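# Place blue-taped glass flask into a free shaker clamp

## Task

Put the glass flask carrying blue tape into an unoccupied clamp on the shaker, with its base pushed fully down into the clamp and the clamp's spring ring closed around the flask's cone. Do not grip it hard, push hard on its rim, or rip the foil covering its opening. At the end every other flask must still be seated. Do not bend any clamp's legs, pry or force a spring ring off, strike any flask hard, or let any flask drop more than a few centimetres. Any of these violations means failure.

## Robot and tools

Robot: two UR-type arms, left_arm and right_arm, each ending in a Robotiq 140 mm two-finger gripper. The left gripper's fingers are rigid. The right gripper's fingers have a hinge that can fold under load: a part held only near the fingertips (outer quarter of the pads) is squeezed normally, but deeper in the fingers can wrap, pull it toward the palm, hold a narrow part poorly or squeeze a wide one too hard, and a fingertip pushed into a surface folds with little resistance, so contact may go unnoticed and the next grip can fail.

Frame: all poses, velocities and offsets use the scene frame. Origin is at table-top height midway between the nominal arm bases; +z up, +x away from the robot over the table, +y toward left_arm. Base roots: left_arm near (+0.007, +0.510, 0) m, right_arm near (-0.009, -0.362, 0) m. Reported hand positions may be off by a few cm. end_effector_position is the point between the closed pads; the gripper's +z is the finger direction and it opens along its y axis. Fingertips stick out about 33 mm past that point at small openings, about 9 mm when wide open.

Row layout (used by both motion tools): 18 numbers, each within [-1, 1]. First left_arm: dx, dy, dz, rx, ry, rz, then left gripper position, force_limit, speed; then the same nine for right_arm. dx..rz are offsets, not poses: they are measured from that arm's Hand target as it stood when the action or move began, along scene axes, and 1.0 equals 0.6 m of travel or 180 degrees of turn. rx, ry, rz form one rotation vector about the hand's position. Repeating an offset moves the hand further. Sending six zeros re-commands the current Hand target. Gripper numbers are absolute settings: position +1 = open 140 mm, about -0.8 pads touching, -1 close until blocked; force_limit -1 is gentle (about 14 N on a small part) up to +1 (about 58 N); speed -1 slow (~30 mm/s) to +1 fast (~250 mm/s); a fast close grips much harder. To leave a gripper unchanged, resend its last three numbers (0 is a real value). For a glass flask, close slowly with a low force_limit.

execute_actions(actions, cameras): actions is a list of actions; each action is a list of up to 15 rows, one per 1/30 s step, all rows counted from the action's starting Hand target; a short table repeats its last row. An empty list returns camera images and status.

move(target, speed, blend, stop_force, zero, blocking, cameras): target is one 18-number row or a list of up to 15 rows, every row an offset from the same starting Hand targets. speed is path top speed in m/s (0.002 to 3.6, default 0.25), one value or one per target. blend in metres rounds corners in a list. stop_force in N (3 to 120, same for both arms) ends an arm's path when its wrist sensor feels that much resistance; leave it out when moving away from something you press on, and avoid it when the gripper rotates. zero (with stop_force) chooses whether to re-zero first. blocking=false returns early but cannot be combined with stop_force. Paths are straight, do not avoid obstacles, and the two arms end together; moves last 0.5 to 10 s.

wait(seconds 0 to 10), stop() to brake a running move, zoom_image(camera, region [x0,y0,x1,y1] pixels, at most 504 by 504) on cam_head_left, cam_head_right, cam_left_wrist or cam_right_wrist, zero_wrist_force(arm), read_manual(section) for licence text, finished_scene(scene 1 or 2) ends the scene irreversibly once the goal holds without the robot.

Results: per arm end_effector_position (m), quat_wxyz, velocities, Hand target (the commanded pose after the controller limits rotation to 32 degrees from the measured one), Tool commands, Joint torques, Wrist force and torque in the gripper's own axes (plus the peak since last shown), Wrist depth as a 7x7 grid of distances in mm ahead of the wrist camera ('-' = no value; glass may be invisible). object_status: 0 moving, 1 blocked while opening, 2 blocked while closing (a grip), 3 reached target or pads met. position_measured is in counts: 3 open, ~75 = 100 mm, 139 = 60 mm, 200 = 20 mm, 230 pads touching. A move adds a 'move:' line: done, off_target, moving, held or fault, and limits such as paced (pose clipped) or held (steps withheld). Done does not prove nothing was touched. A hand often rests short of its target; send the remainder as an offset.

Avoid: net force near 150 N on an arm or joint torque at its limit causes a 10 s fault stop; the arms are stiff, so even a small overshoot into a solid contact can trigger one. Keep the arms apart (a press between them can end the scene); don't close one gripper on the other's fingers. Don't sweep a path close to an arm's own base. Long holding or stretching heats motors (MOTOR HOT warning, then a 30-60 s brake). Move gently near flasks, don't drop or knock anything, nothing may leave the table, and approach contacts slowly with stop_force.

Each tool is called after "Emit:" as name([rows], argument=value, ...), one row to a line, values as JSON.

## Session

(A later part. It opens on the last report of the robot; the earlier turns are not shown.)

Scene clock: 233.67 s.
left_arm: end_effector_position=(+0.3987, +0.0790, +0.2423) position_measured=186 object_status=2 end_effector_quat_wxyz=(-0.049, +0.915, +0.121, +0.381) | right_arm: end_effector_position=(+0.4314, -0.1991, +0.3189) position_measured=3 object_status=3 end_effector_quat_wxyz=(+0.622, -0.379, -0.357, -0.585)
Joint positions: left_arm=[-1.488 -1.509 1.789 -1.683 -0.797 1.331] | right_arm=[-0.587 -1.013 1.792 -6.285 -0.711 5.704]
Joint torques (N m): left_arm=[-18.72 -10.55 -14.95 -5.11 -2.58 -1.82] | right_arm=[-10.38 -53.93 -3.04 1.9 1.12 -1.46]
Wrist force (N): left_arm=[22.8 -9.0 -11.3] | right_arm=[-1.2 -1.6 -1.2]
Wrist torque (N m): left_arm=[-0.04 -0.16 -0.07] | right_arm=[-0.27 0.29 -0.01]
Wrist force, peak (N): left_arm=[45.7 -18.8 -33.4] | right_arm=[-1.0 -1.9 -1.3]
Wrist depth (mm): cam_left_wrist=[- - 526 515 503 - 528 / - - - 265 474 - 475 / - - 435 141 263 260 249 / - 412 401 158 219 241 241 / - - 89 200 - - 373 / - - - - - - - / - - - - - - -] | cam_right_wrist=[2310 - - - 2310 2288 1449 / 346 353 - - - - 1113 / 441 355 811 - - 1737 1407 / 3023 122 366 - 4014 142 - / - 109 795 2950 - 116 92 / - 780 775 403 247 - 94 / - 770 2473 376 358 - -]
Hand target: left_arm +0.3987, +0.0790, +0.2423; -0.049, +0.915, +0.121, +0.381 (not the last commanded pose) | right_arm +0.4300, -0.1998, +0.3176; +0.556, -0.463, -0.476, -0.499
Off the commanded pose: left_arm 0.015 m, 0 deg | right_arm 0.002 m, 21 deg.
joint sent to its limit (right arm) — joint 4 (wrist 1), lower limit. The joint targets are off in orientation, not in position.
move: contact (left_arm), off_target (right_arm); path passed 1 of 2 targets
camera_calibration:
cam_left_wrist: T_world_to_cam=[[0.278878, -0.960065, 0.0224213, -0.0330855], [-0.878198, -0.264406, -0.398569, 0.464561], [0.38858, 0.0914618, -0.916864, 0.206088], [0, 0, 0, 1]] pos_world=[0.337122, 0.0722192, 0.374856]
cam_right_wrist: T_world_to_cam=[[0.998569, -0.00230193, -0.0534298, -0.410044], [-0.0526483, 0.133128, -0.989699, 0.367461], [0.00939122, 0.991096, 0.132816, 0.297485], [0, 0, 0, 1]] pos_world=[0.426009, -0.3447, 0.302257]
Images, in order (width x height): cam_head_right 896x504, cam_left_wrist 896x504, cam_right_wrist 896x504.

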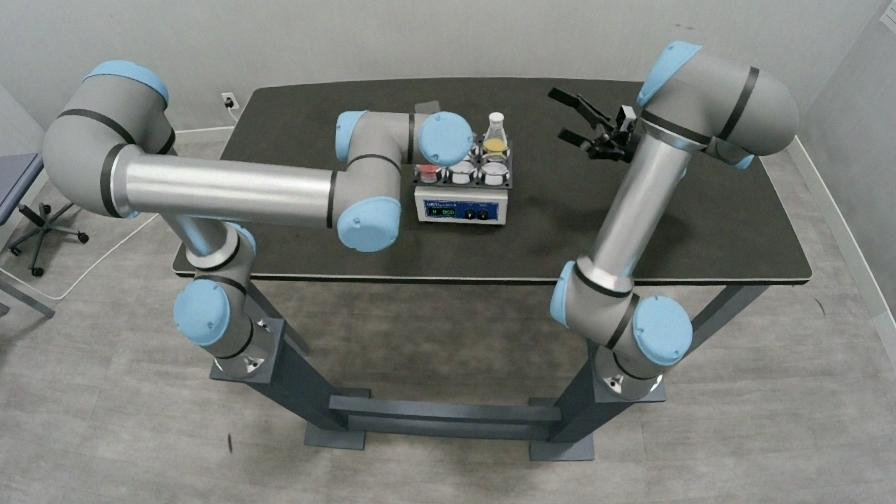

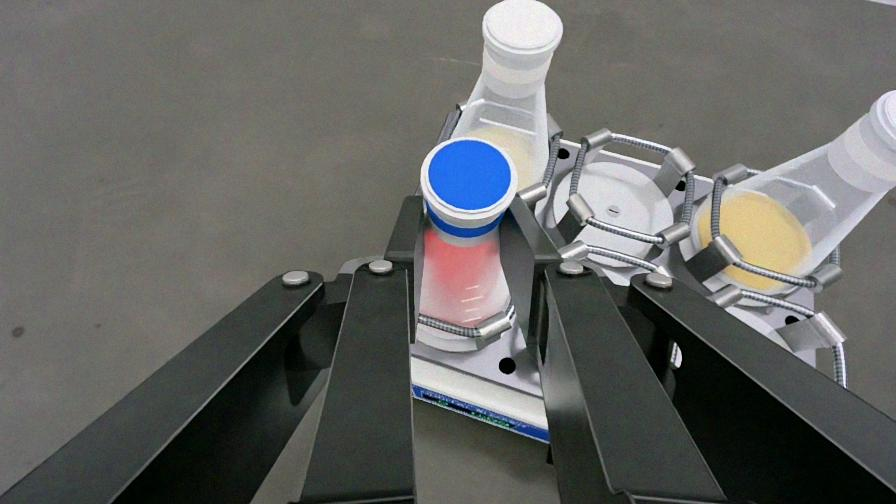

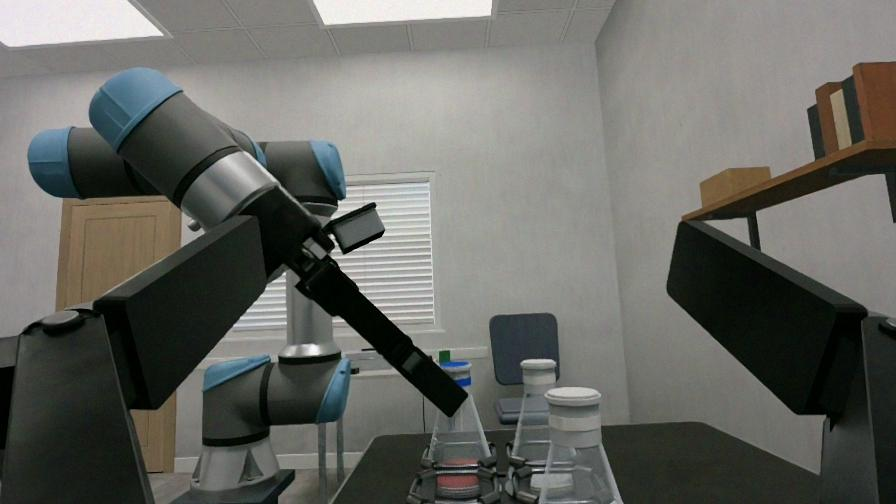

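Emit:
move(target=[0.0,0.0,0.002,0,0,0,-0.98,-0.05,-1,0,0,0,0,0,0,1,1,1], speed=0.03)

Emit:
move(target=[0.0,0.0,0.0,0,0,0,-0.2,-0.05,-1,0,0,0,0,0,0,1,1,1], speed=0.03, cameras=["cam_right_wrist","cam_left_wrist","cam_head_right"])

Emit:
zoom_image(camera="cam_right_wrist", region=[420, 340, 600, 504])

Emit:
zoom_image(camera="cam_left_wrist", region=[380, 100, 600, 400])

Scene clock: 244.13 s.
left_arm: end_effector_position=(+0.3987, +0.0790, +0.2434) position_measured=186 object_status=2 end_effector_quat_wxyz=(-0.049, +0.915, +0.121, +0.381) | right_arm: end_effector_position=(+0.4314, -0.1991, +0.3189) position_measured=3 object_status=3 end_effector_quat_wxyz=(+0.622, -0.379, -0.357, -0.585)
Joint positions: left_arm=[-1.488 -1.51 1.787 -1.68 -0.797 1.331] | right_arm=[-0.587 -1.013 1.792 -6.285 -0.711 5.704]
Joint torques (N m): left_arm=[-11.94 -34.59 -26.76 -2.32 3.19 -1.52] | right_arm=[-10.4 -53.15 -4.01 1.87 1.43 -1.34]
Wrist force (N): left_arm=[3.6 0.1 5.8] | right_arm=[-1.2 -1.6 -1.3]
Wrist torque (N m): left_arm=[0.10 -0.91 -0.22] | right_arm=[-0.27 0.30 -0.01]
Wrist force, peak (N): left_arm=[23.9 -9.4 -12.0] | right_arm=[-1.1 -2.1 -1.3]
Wrist depth (mm): cam_left_wrist=[- - 508 524 501 505 - / 450 475 472 466 468 - - / - 421 455 141 264 267 176 / 397 - - 167 220 239 235 / 386 - 89 202 - - 222 / - - - - - - - / - - - - - - -] | cam_right_wrist=[- - 3498 - - - - / 348 361 - - - - 1074 / 442 356 803 - - 1841 1237 / 3139 122 367 - - 133 1407 / - 109 792 3023 3099 116 92 / - 777 790 384 249 - 94 / - 772 2551 376 353 - -]
Hand target: left_arm +0.3987, +0.0790, +0.2435; -0.049, +0.915, +0.121, +0.381 | right_arm +0.4300, -0.1998, +0.3176; +0.556, -0.463, -0.476, -0.499
Off the commanded pose: left_arm 0.000 m, 0 deg | right_arm 0.002 m, 21 deg.
joint sent to its limit (right arm) — joint 4 (wrist 1), lower limit. The joint targets are off in orientation, not in position.
move: off_target (right_arm)

Scene clock: 245.07 s.
left_arm: end_effector_position=(+0.3987, +0.0790, +0.2435) position_measured=154 object_status=0 end_effector_quat_wxyz=(-0.049, +0.915, +0.121, +0.381) | right_arm: end_effector_position=(+0.4314, -0.1991, +0.3189) position_measured=3 object_status=3 end_effector_quat_wxyz=(+0.622, -0.379, -0.357, -0.585)
Joint positions: left_arm=[-1.488 -1.51 1.787 -1.68 -0.797 1.331] | right_arm=[-0.587 -1.013 1.792 -6.285 -0.711 5.704]
Joint torques (N m): left_arm=[-2.65 -32.88 -21.96 -3.58 1.77 -1.65] | right_arm=[-10.68 -54.52 -3.48 1.95 1.48 -1.39]
Wrist force (N): left_arm=[4.0 -0.3 5.3] | right_arm=[-1.0 -1.5 -1.1]
Wrist torque (N m): left_arm=[0.15 -0.85 -0.20] | right_arm=[-0.25 0.25 -0.01]
Wrist force, peak (N): left_arm=[3.4 0.2 6.1] | right_arm=[-1.1 -1.8 -1.2]
Wrist depth (mm): cam_left_wrist=[- 506 519 499 - - 524 / - - - 262 - - - / - 428 436 144 264 250 230 / 391 399 404 230 123 238 238 / - - - 223 - - 384 / - - - 311 - - - / - - - - - - -] | cam_right_wrist=[- - - - 3401 2782 - / 346 352 - - - 2058 1134 / 440 356 803 - - - 1296 / - 122 360 - - 133 - / - 109 800 2226 3265 123 92 / - 770 790 2499 2633 - 94 / - 763 2401 381 347 - -]
Hand target: left_arm +0.3987, +0.0790, +0.2435; -0.049, +0.915, +0.121, +0.381 | right_arm +0.4300, -0.1998, +0.3176; +0.556, -0.463, -0.476, -0.499
Off the commanded pose: left_arm 0.000 m, 0 deg | right_arm 0.002 m, 21 deg.
joint sent to its limit (right arm) — joint 4 (wrist 1), lower limit. The joint targets are off in orientation, not in position.
move: off_target (right_arm)
camera_calibration:
cam_left_wrist: T_world_to_cam=[[0.278866, -0.960068, 0.022446, -0.0331172], [-0.878165, -0.264396, -0.398649, 0.465057], [0.388665, 0.0914582, -0.916829, 0.207146], [0, 0, 0, 1]] pos_world=[0.337121, 0.0722192, 0.376056]
cam_right_wrist: T_world_to_cam=[[0.998569, -0.00230193, -0.0534298, -0.410044], [-0.0526483, 0.133128, -0.989699, 0.367461], [0.00939122, 0.991096, 0.132816, 0.297485], [0, 0, 0, 1]] pos_world=[0.426009, -0.3447, 0.302257]
Images, in order (width x height): cam_head_right 896x504, cam_left_wrist 896x504, cam_right_wrist 896x504.

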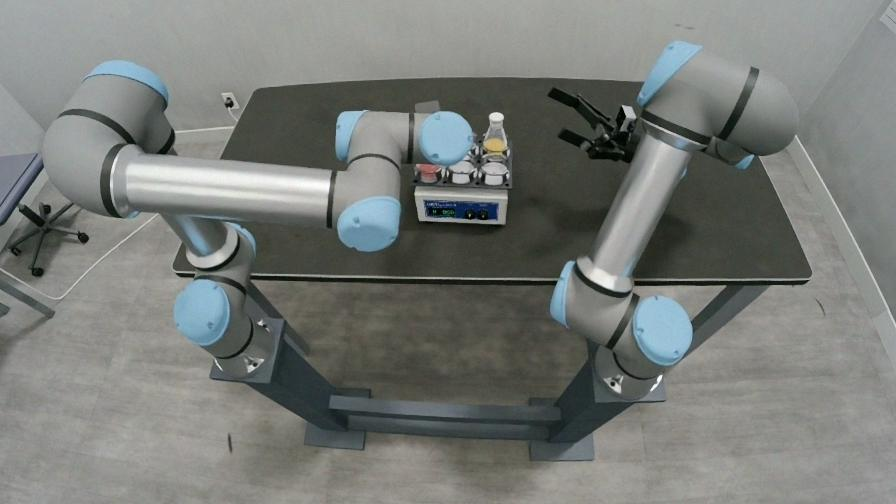

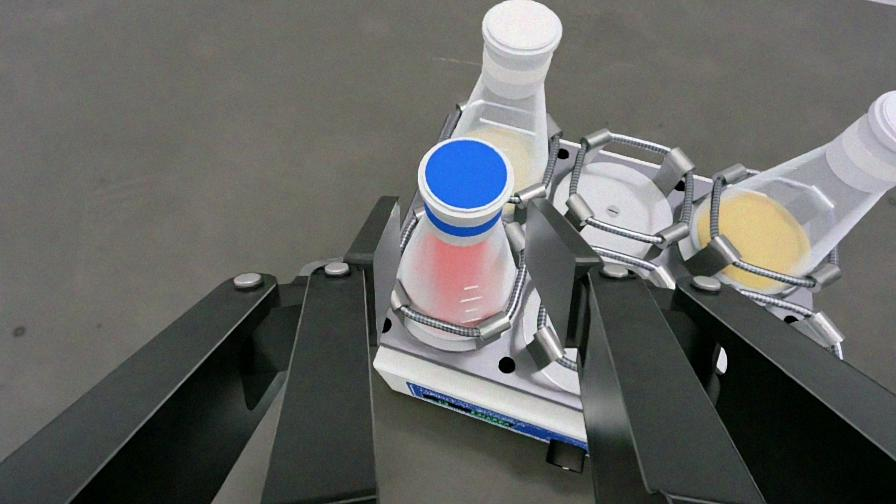

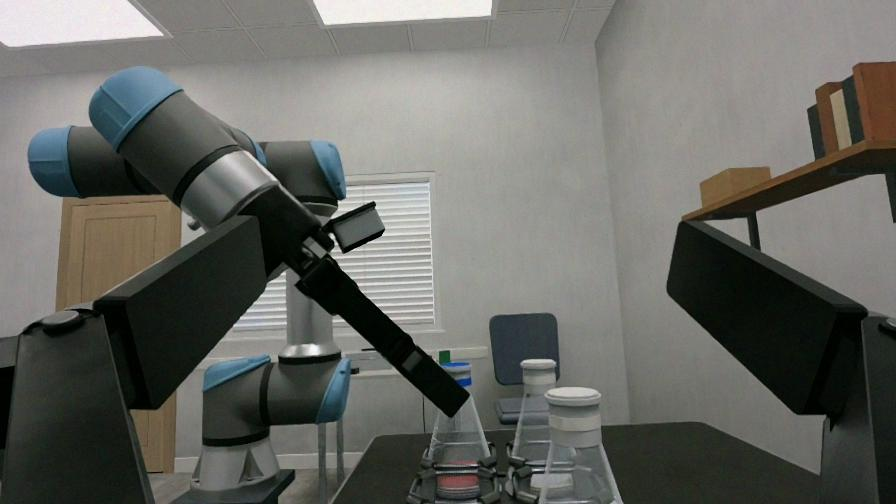

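Scaled by 2.800 from the camera's 896x504 image, which has a finer 1280x720 frame.

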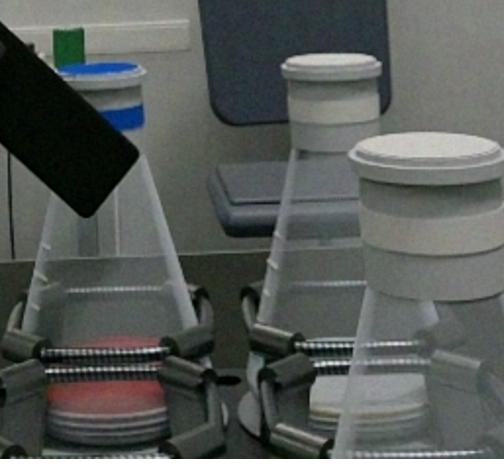

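Scaled by 1.680 from the camera's 896x504 image, which has a finer 1280x720 frame.

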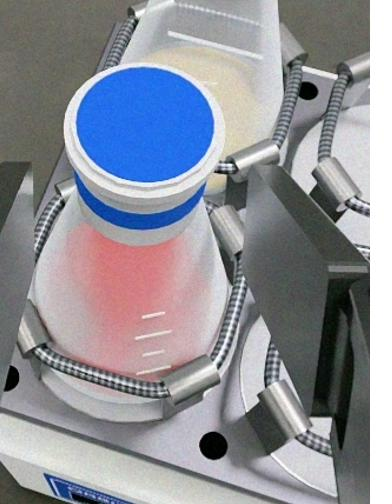

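Emit:
move(target=[0,0,0,0,0,0,-0.05,-0.05,-1,0,0,0,0,0,0,1,1,1])

Emit:
move([
  [-0.137,-0.037,0.141,0,0,0,-0.05,-0.05,-1,0,0,0,0,0,0,1,1,1],
], speed=0.12, cameras=["all"])

Emit:
zoom_image(camera="cam_right_wrist", region=[420, 340, 600, 504])

Emit:
zoom_image(camera="cam_left_wrist", region=[380, 100, 700, 400])

Emit:
zoom_image(camera="cam_head_right", region=[400, 80, 530, 210])

Scene clock: 247.37 s.
left_arm: end_effector_position=(+0.3987, +0.0790, +0.2435) position_measured=135 object_status=0 end_effector_quat_wxyz=(-0.049, +0.915, +0.121, +0.381) | right_arm: end_effector_position=(+0.4314, -0.1991, +0.3189) position_measured=3 object_status=3 end_effector_quat_wxyz=(+0.622, -0.379, -0.357, -0.585)
Joint positions: left_arm=[-1.488 -1.51 1.787 -1.68 -0.797 1.331] | right_arm=[-0.587 -1.013 1.792 -6.285 -0.711 5.704]
Joint torques (N m): left_arm=[9.76 -29.78 -16.17 -3.63 0.23 -1.54] | right_arm=[-10.74 -53.09 -3.72 2.02 1.41 -1.39]
Wrist force (N): left_arm=[4.2 -0.2 5.2] | right_arm=[-1.2 -1.6 -0.9]
Wrist torque (N m): left_arm=[0.16 -0.85 -0.19] | right_arm=[-0.27 0.30 -0.01]
Wrist force, peak (N): left_arm=[4.2 -0.3 5.3] | right_arm=[-1.2 -1.7 -1.4]
Wrist depth (mm): cam_left_wrist=[- - 533 519 - - - / - - 473 - - - 483 / - - - 143 261 265 236 / 401 - 116 230 146 238 396 / - - - 208 146 91 386 / - - - - - - - / - - - 325 - - -] | cam_right_wrist=[- - - - - 1898 - / 348 354 - - - 1975 1183 / 449 355 808 - - 1913 1296 / 3498 122 358 2881 3180 143 - / - 109 790 3401 3265 116 92 / - 777 785 406 396 2111 94 / - 756 2473 372 349 824 -]
Hand target: left_arm +0.3987, +0.0790, +0.2435; -0.049, +0.915, +0.121, +0.381 | right_arm +0.4300, -0.1998, +0.3176; +0.556, -0.463, -0.476, -0.499
Off the commanded pose: left_arm 0.000 m, 0 deg | right_arm 0.002 m, 21 deg.
joint sent to its limit (right arm) — joint 4 (wrist 1), lower limit. The joint targets are off in orientation, not in position.
move: off_target (right_arm)

Scene clock: 248.83 s.
left_arm: end_effector_position=(+0.3165, +0.0567, +0.3280) position_measured=135 object_status=3 end_effector_quat_wxyz=(-0.049, +0.915, +0.121, +0.381) | right_arm: end_effector_position=(+0.4314, -0.1991, +0.3189) position_measured=3 object_status=3 end_effector_quat_wxyz=(+0.622, -0.379, -0.357, -0.585)
Joint positions: left_arm=[-1.652 -1.537 1.559 -1.275 -0.837 1.112] | right_arm=[-0.587 -1.013 1.792 -6.285 -0.711 5.704]
Joint torques (N m): left_arm=[6.98 -30.78 -26.84 -0.94 2.82 -0.68] | right_arm=[-10.53 -55.34 -4.1 1.86 1.48 -1.36]
Wrist force (N): left_arm=[4.1 0.0 5.0] | right_arm=[-1.0 -1.6 -1.1]
Wrist torque (N m): left_arm=[0.22 -0.85 -0.30] | right_arm=[-0.29 0.26 -0.01]
Wrist force, peak (N): left_arm=[4.0 -0.3 7.0] | right_arm=[-1.5 -1.7 -1.3]
Wrist depth (mm): cam_left_wrist=[- 663 619 - 610 684 - / - 557 626 565 586 - 581 / 511 554 - 342 348 347 - / 496 - 116 336 146 - - / - - 444 421 - 91 - / - - - - - - - / - - - - - - -] | cam_right_wrist=[343 2814 - 2721 2288 - - / 347 363 - - - - 1166 / - 352 787 - 2473 1774 1331 / 2986 122 824 3767 3139 133 1383 / - 109 795 2449 3139 124 92 / - 780 770 2950 395 - 94 / - 763 2093 377 344 - -]
Hand target: left_arm +0.3165, +0.0568, +0.3281; -0.049, +0.915, +0.121, +0.381 | right_arm +0.4300, -0.1998, +0.3176; +0.556, -0.463, -0.476, -0.499
Off the commanded pose: left_arm 0.000 m, 0 deg | right_arm 0.002 m, 21 deg.
joint sent to its limit (right arm) — joint 4 (wrist 1), lower limit. The joint targets are off in orientation, not in position.
move: off_target (right_arm)
camera_calibration:
cam_left_wrist: T_world_to_cam=[[0.278724, -0.960114, 0.0222428, -0.0333684], [-0.878249, -0.264193, -0.398598, 0.42065], [0.388576, 0.0915641, -0.916856, 0.318636], [0, 0, 0, 1]] pos_world=[0.254922, 0.0499195, 0.460556]
cam_right_wrist: T_world_to_cam=[[0.998569, -0.00230193, -0.0534298, -0.410044], [-0.0526483, 0.133128, -0.989699, 0.367461], [0.00939122, 0.991096, 0.132816, 0.297485], [0, 0, 0, 1]] pos_world=[0.426009, -0.3447, 0.302257]

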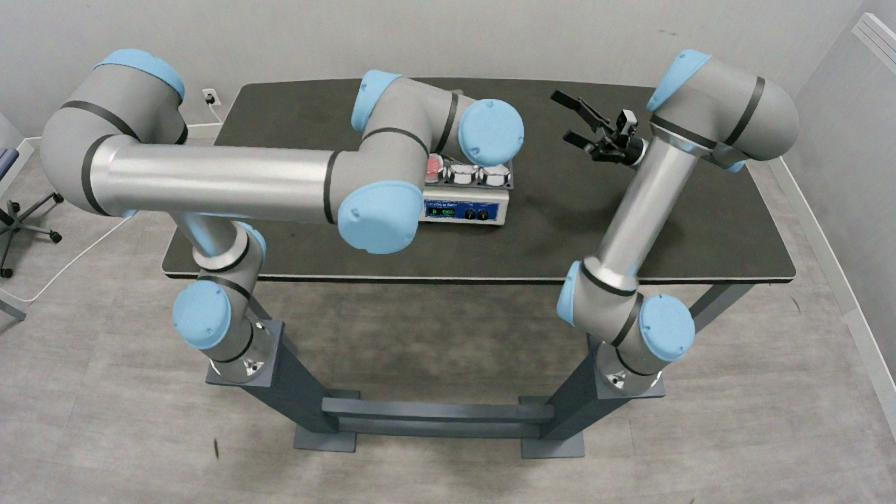

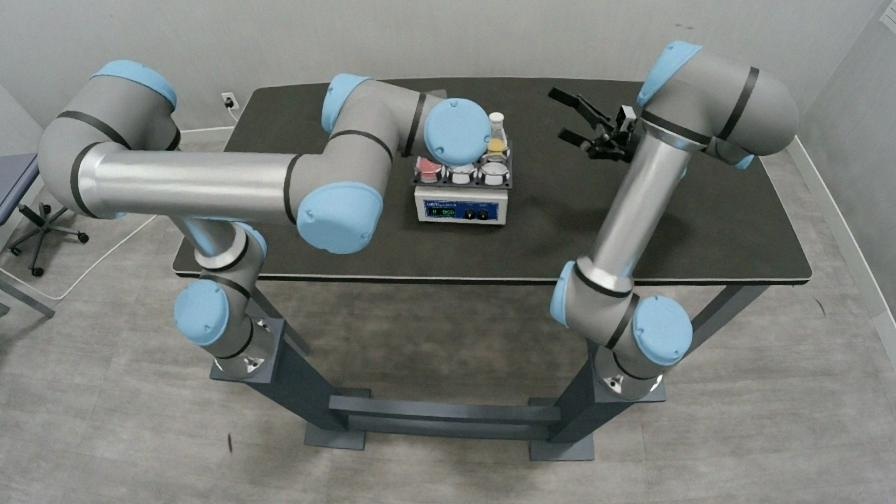

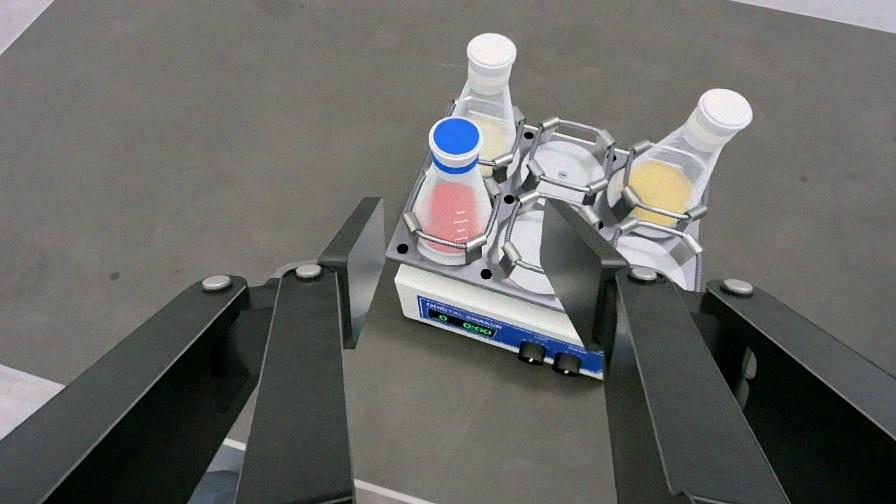

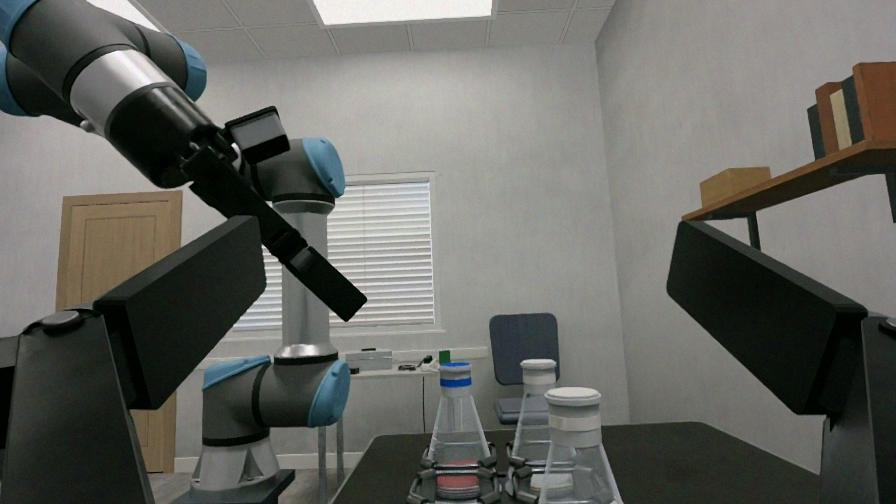

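Scaled by 2.800 from the camera's 896x504 image, which has a finer 1280x720 frame.

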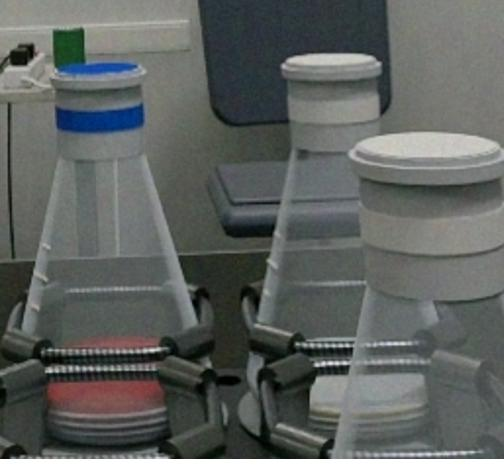

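Scaled by 1.575 from the camera's 896x504 image, which has a finer 1280x720 frame.

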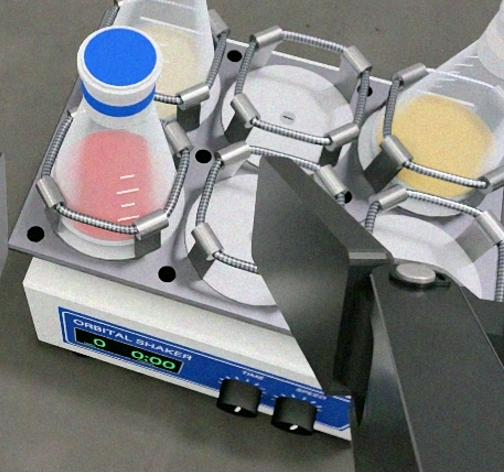

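Scaled by 3.877 from the camera's 896x504 image, which has a finer 1280x720 frame.

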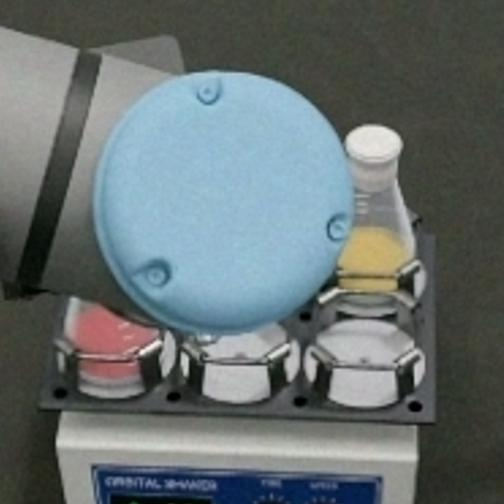

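Emit:
zoom_image(camera="cam_left_wrist", region=[395, 170, 505, 280])

Emit:
zoom_image(camera="cam_left_wrist", region=[590, 120, 720, 250])

Emit:
zoom_image(camera="cam_right_wrist", region=[415, 440, 515, 504])

Scaled by 4.582 from the camera's 896x504 image, which has a finer 1280x720 frame.

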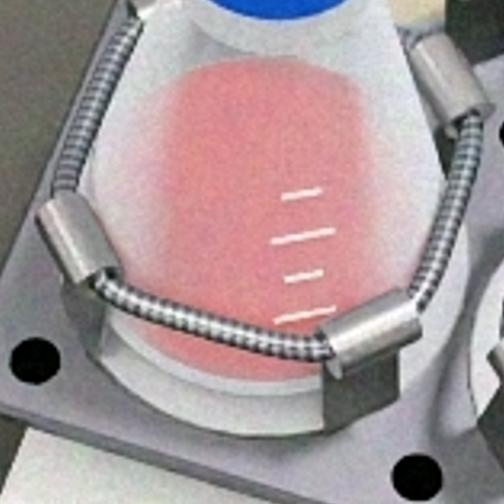

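Scaled by 3.877 from the camera's 896x504 image, which has a finer 1280x720 frame.

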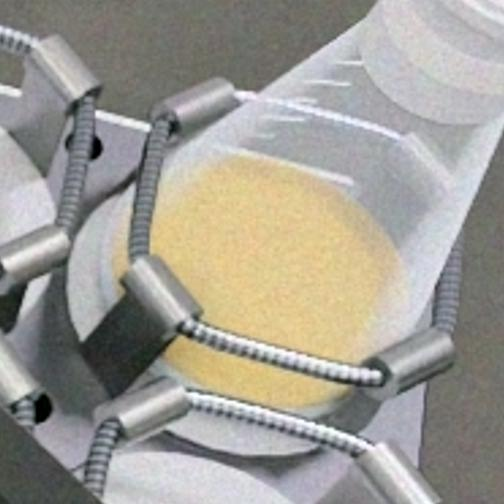

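Scaled by 5.040 from the camera's 896x504 image, which has a finer 1280x720 frame.

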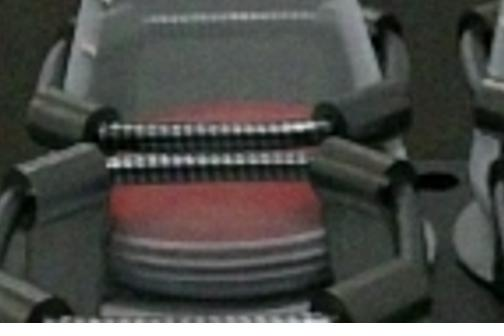

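Emit:
finished_scene(scene=1)

The scene is finished: the task was done.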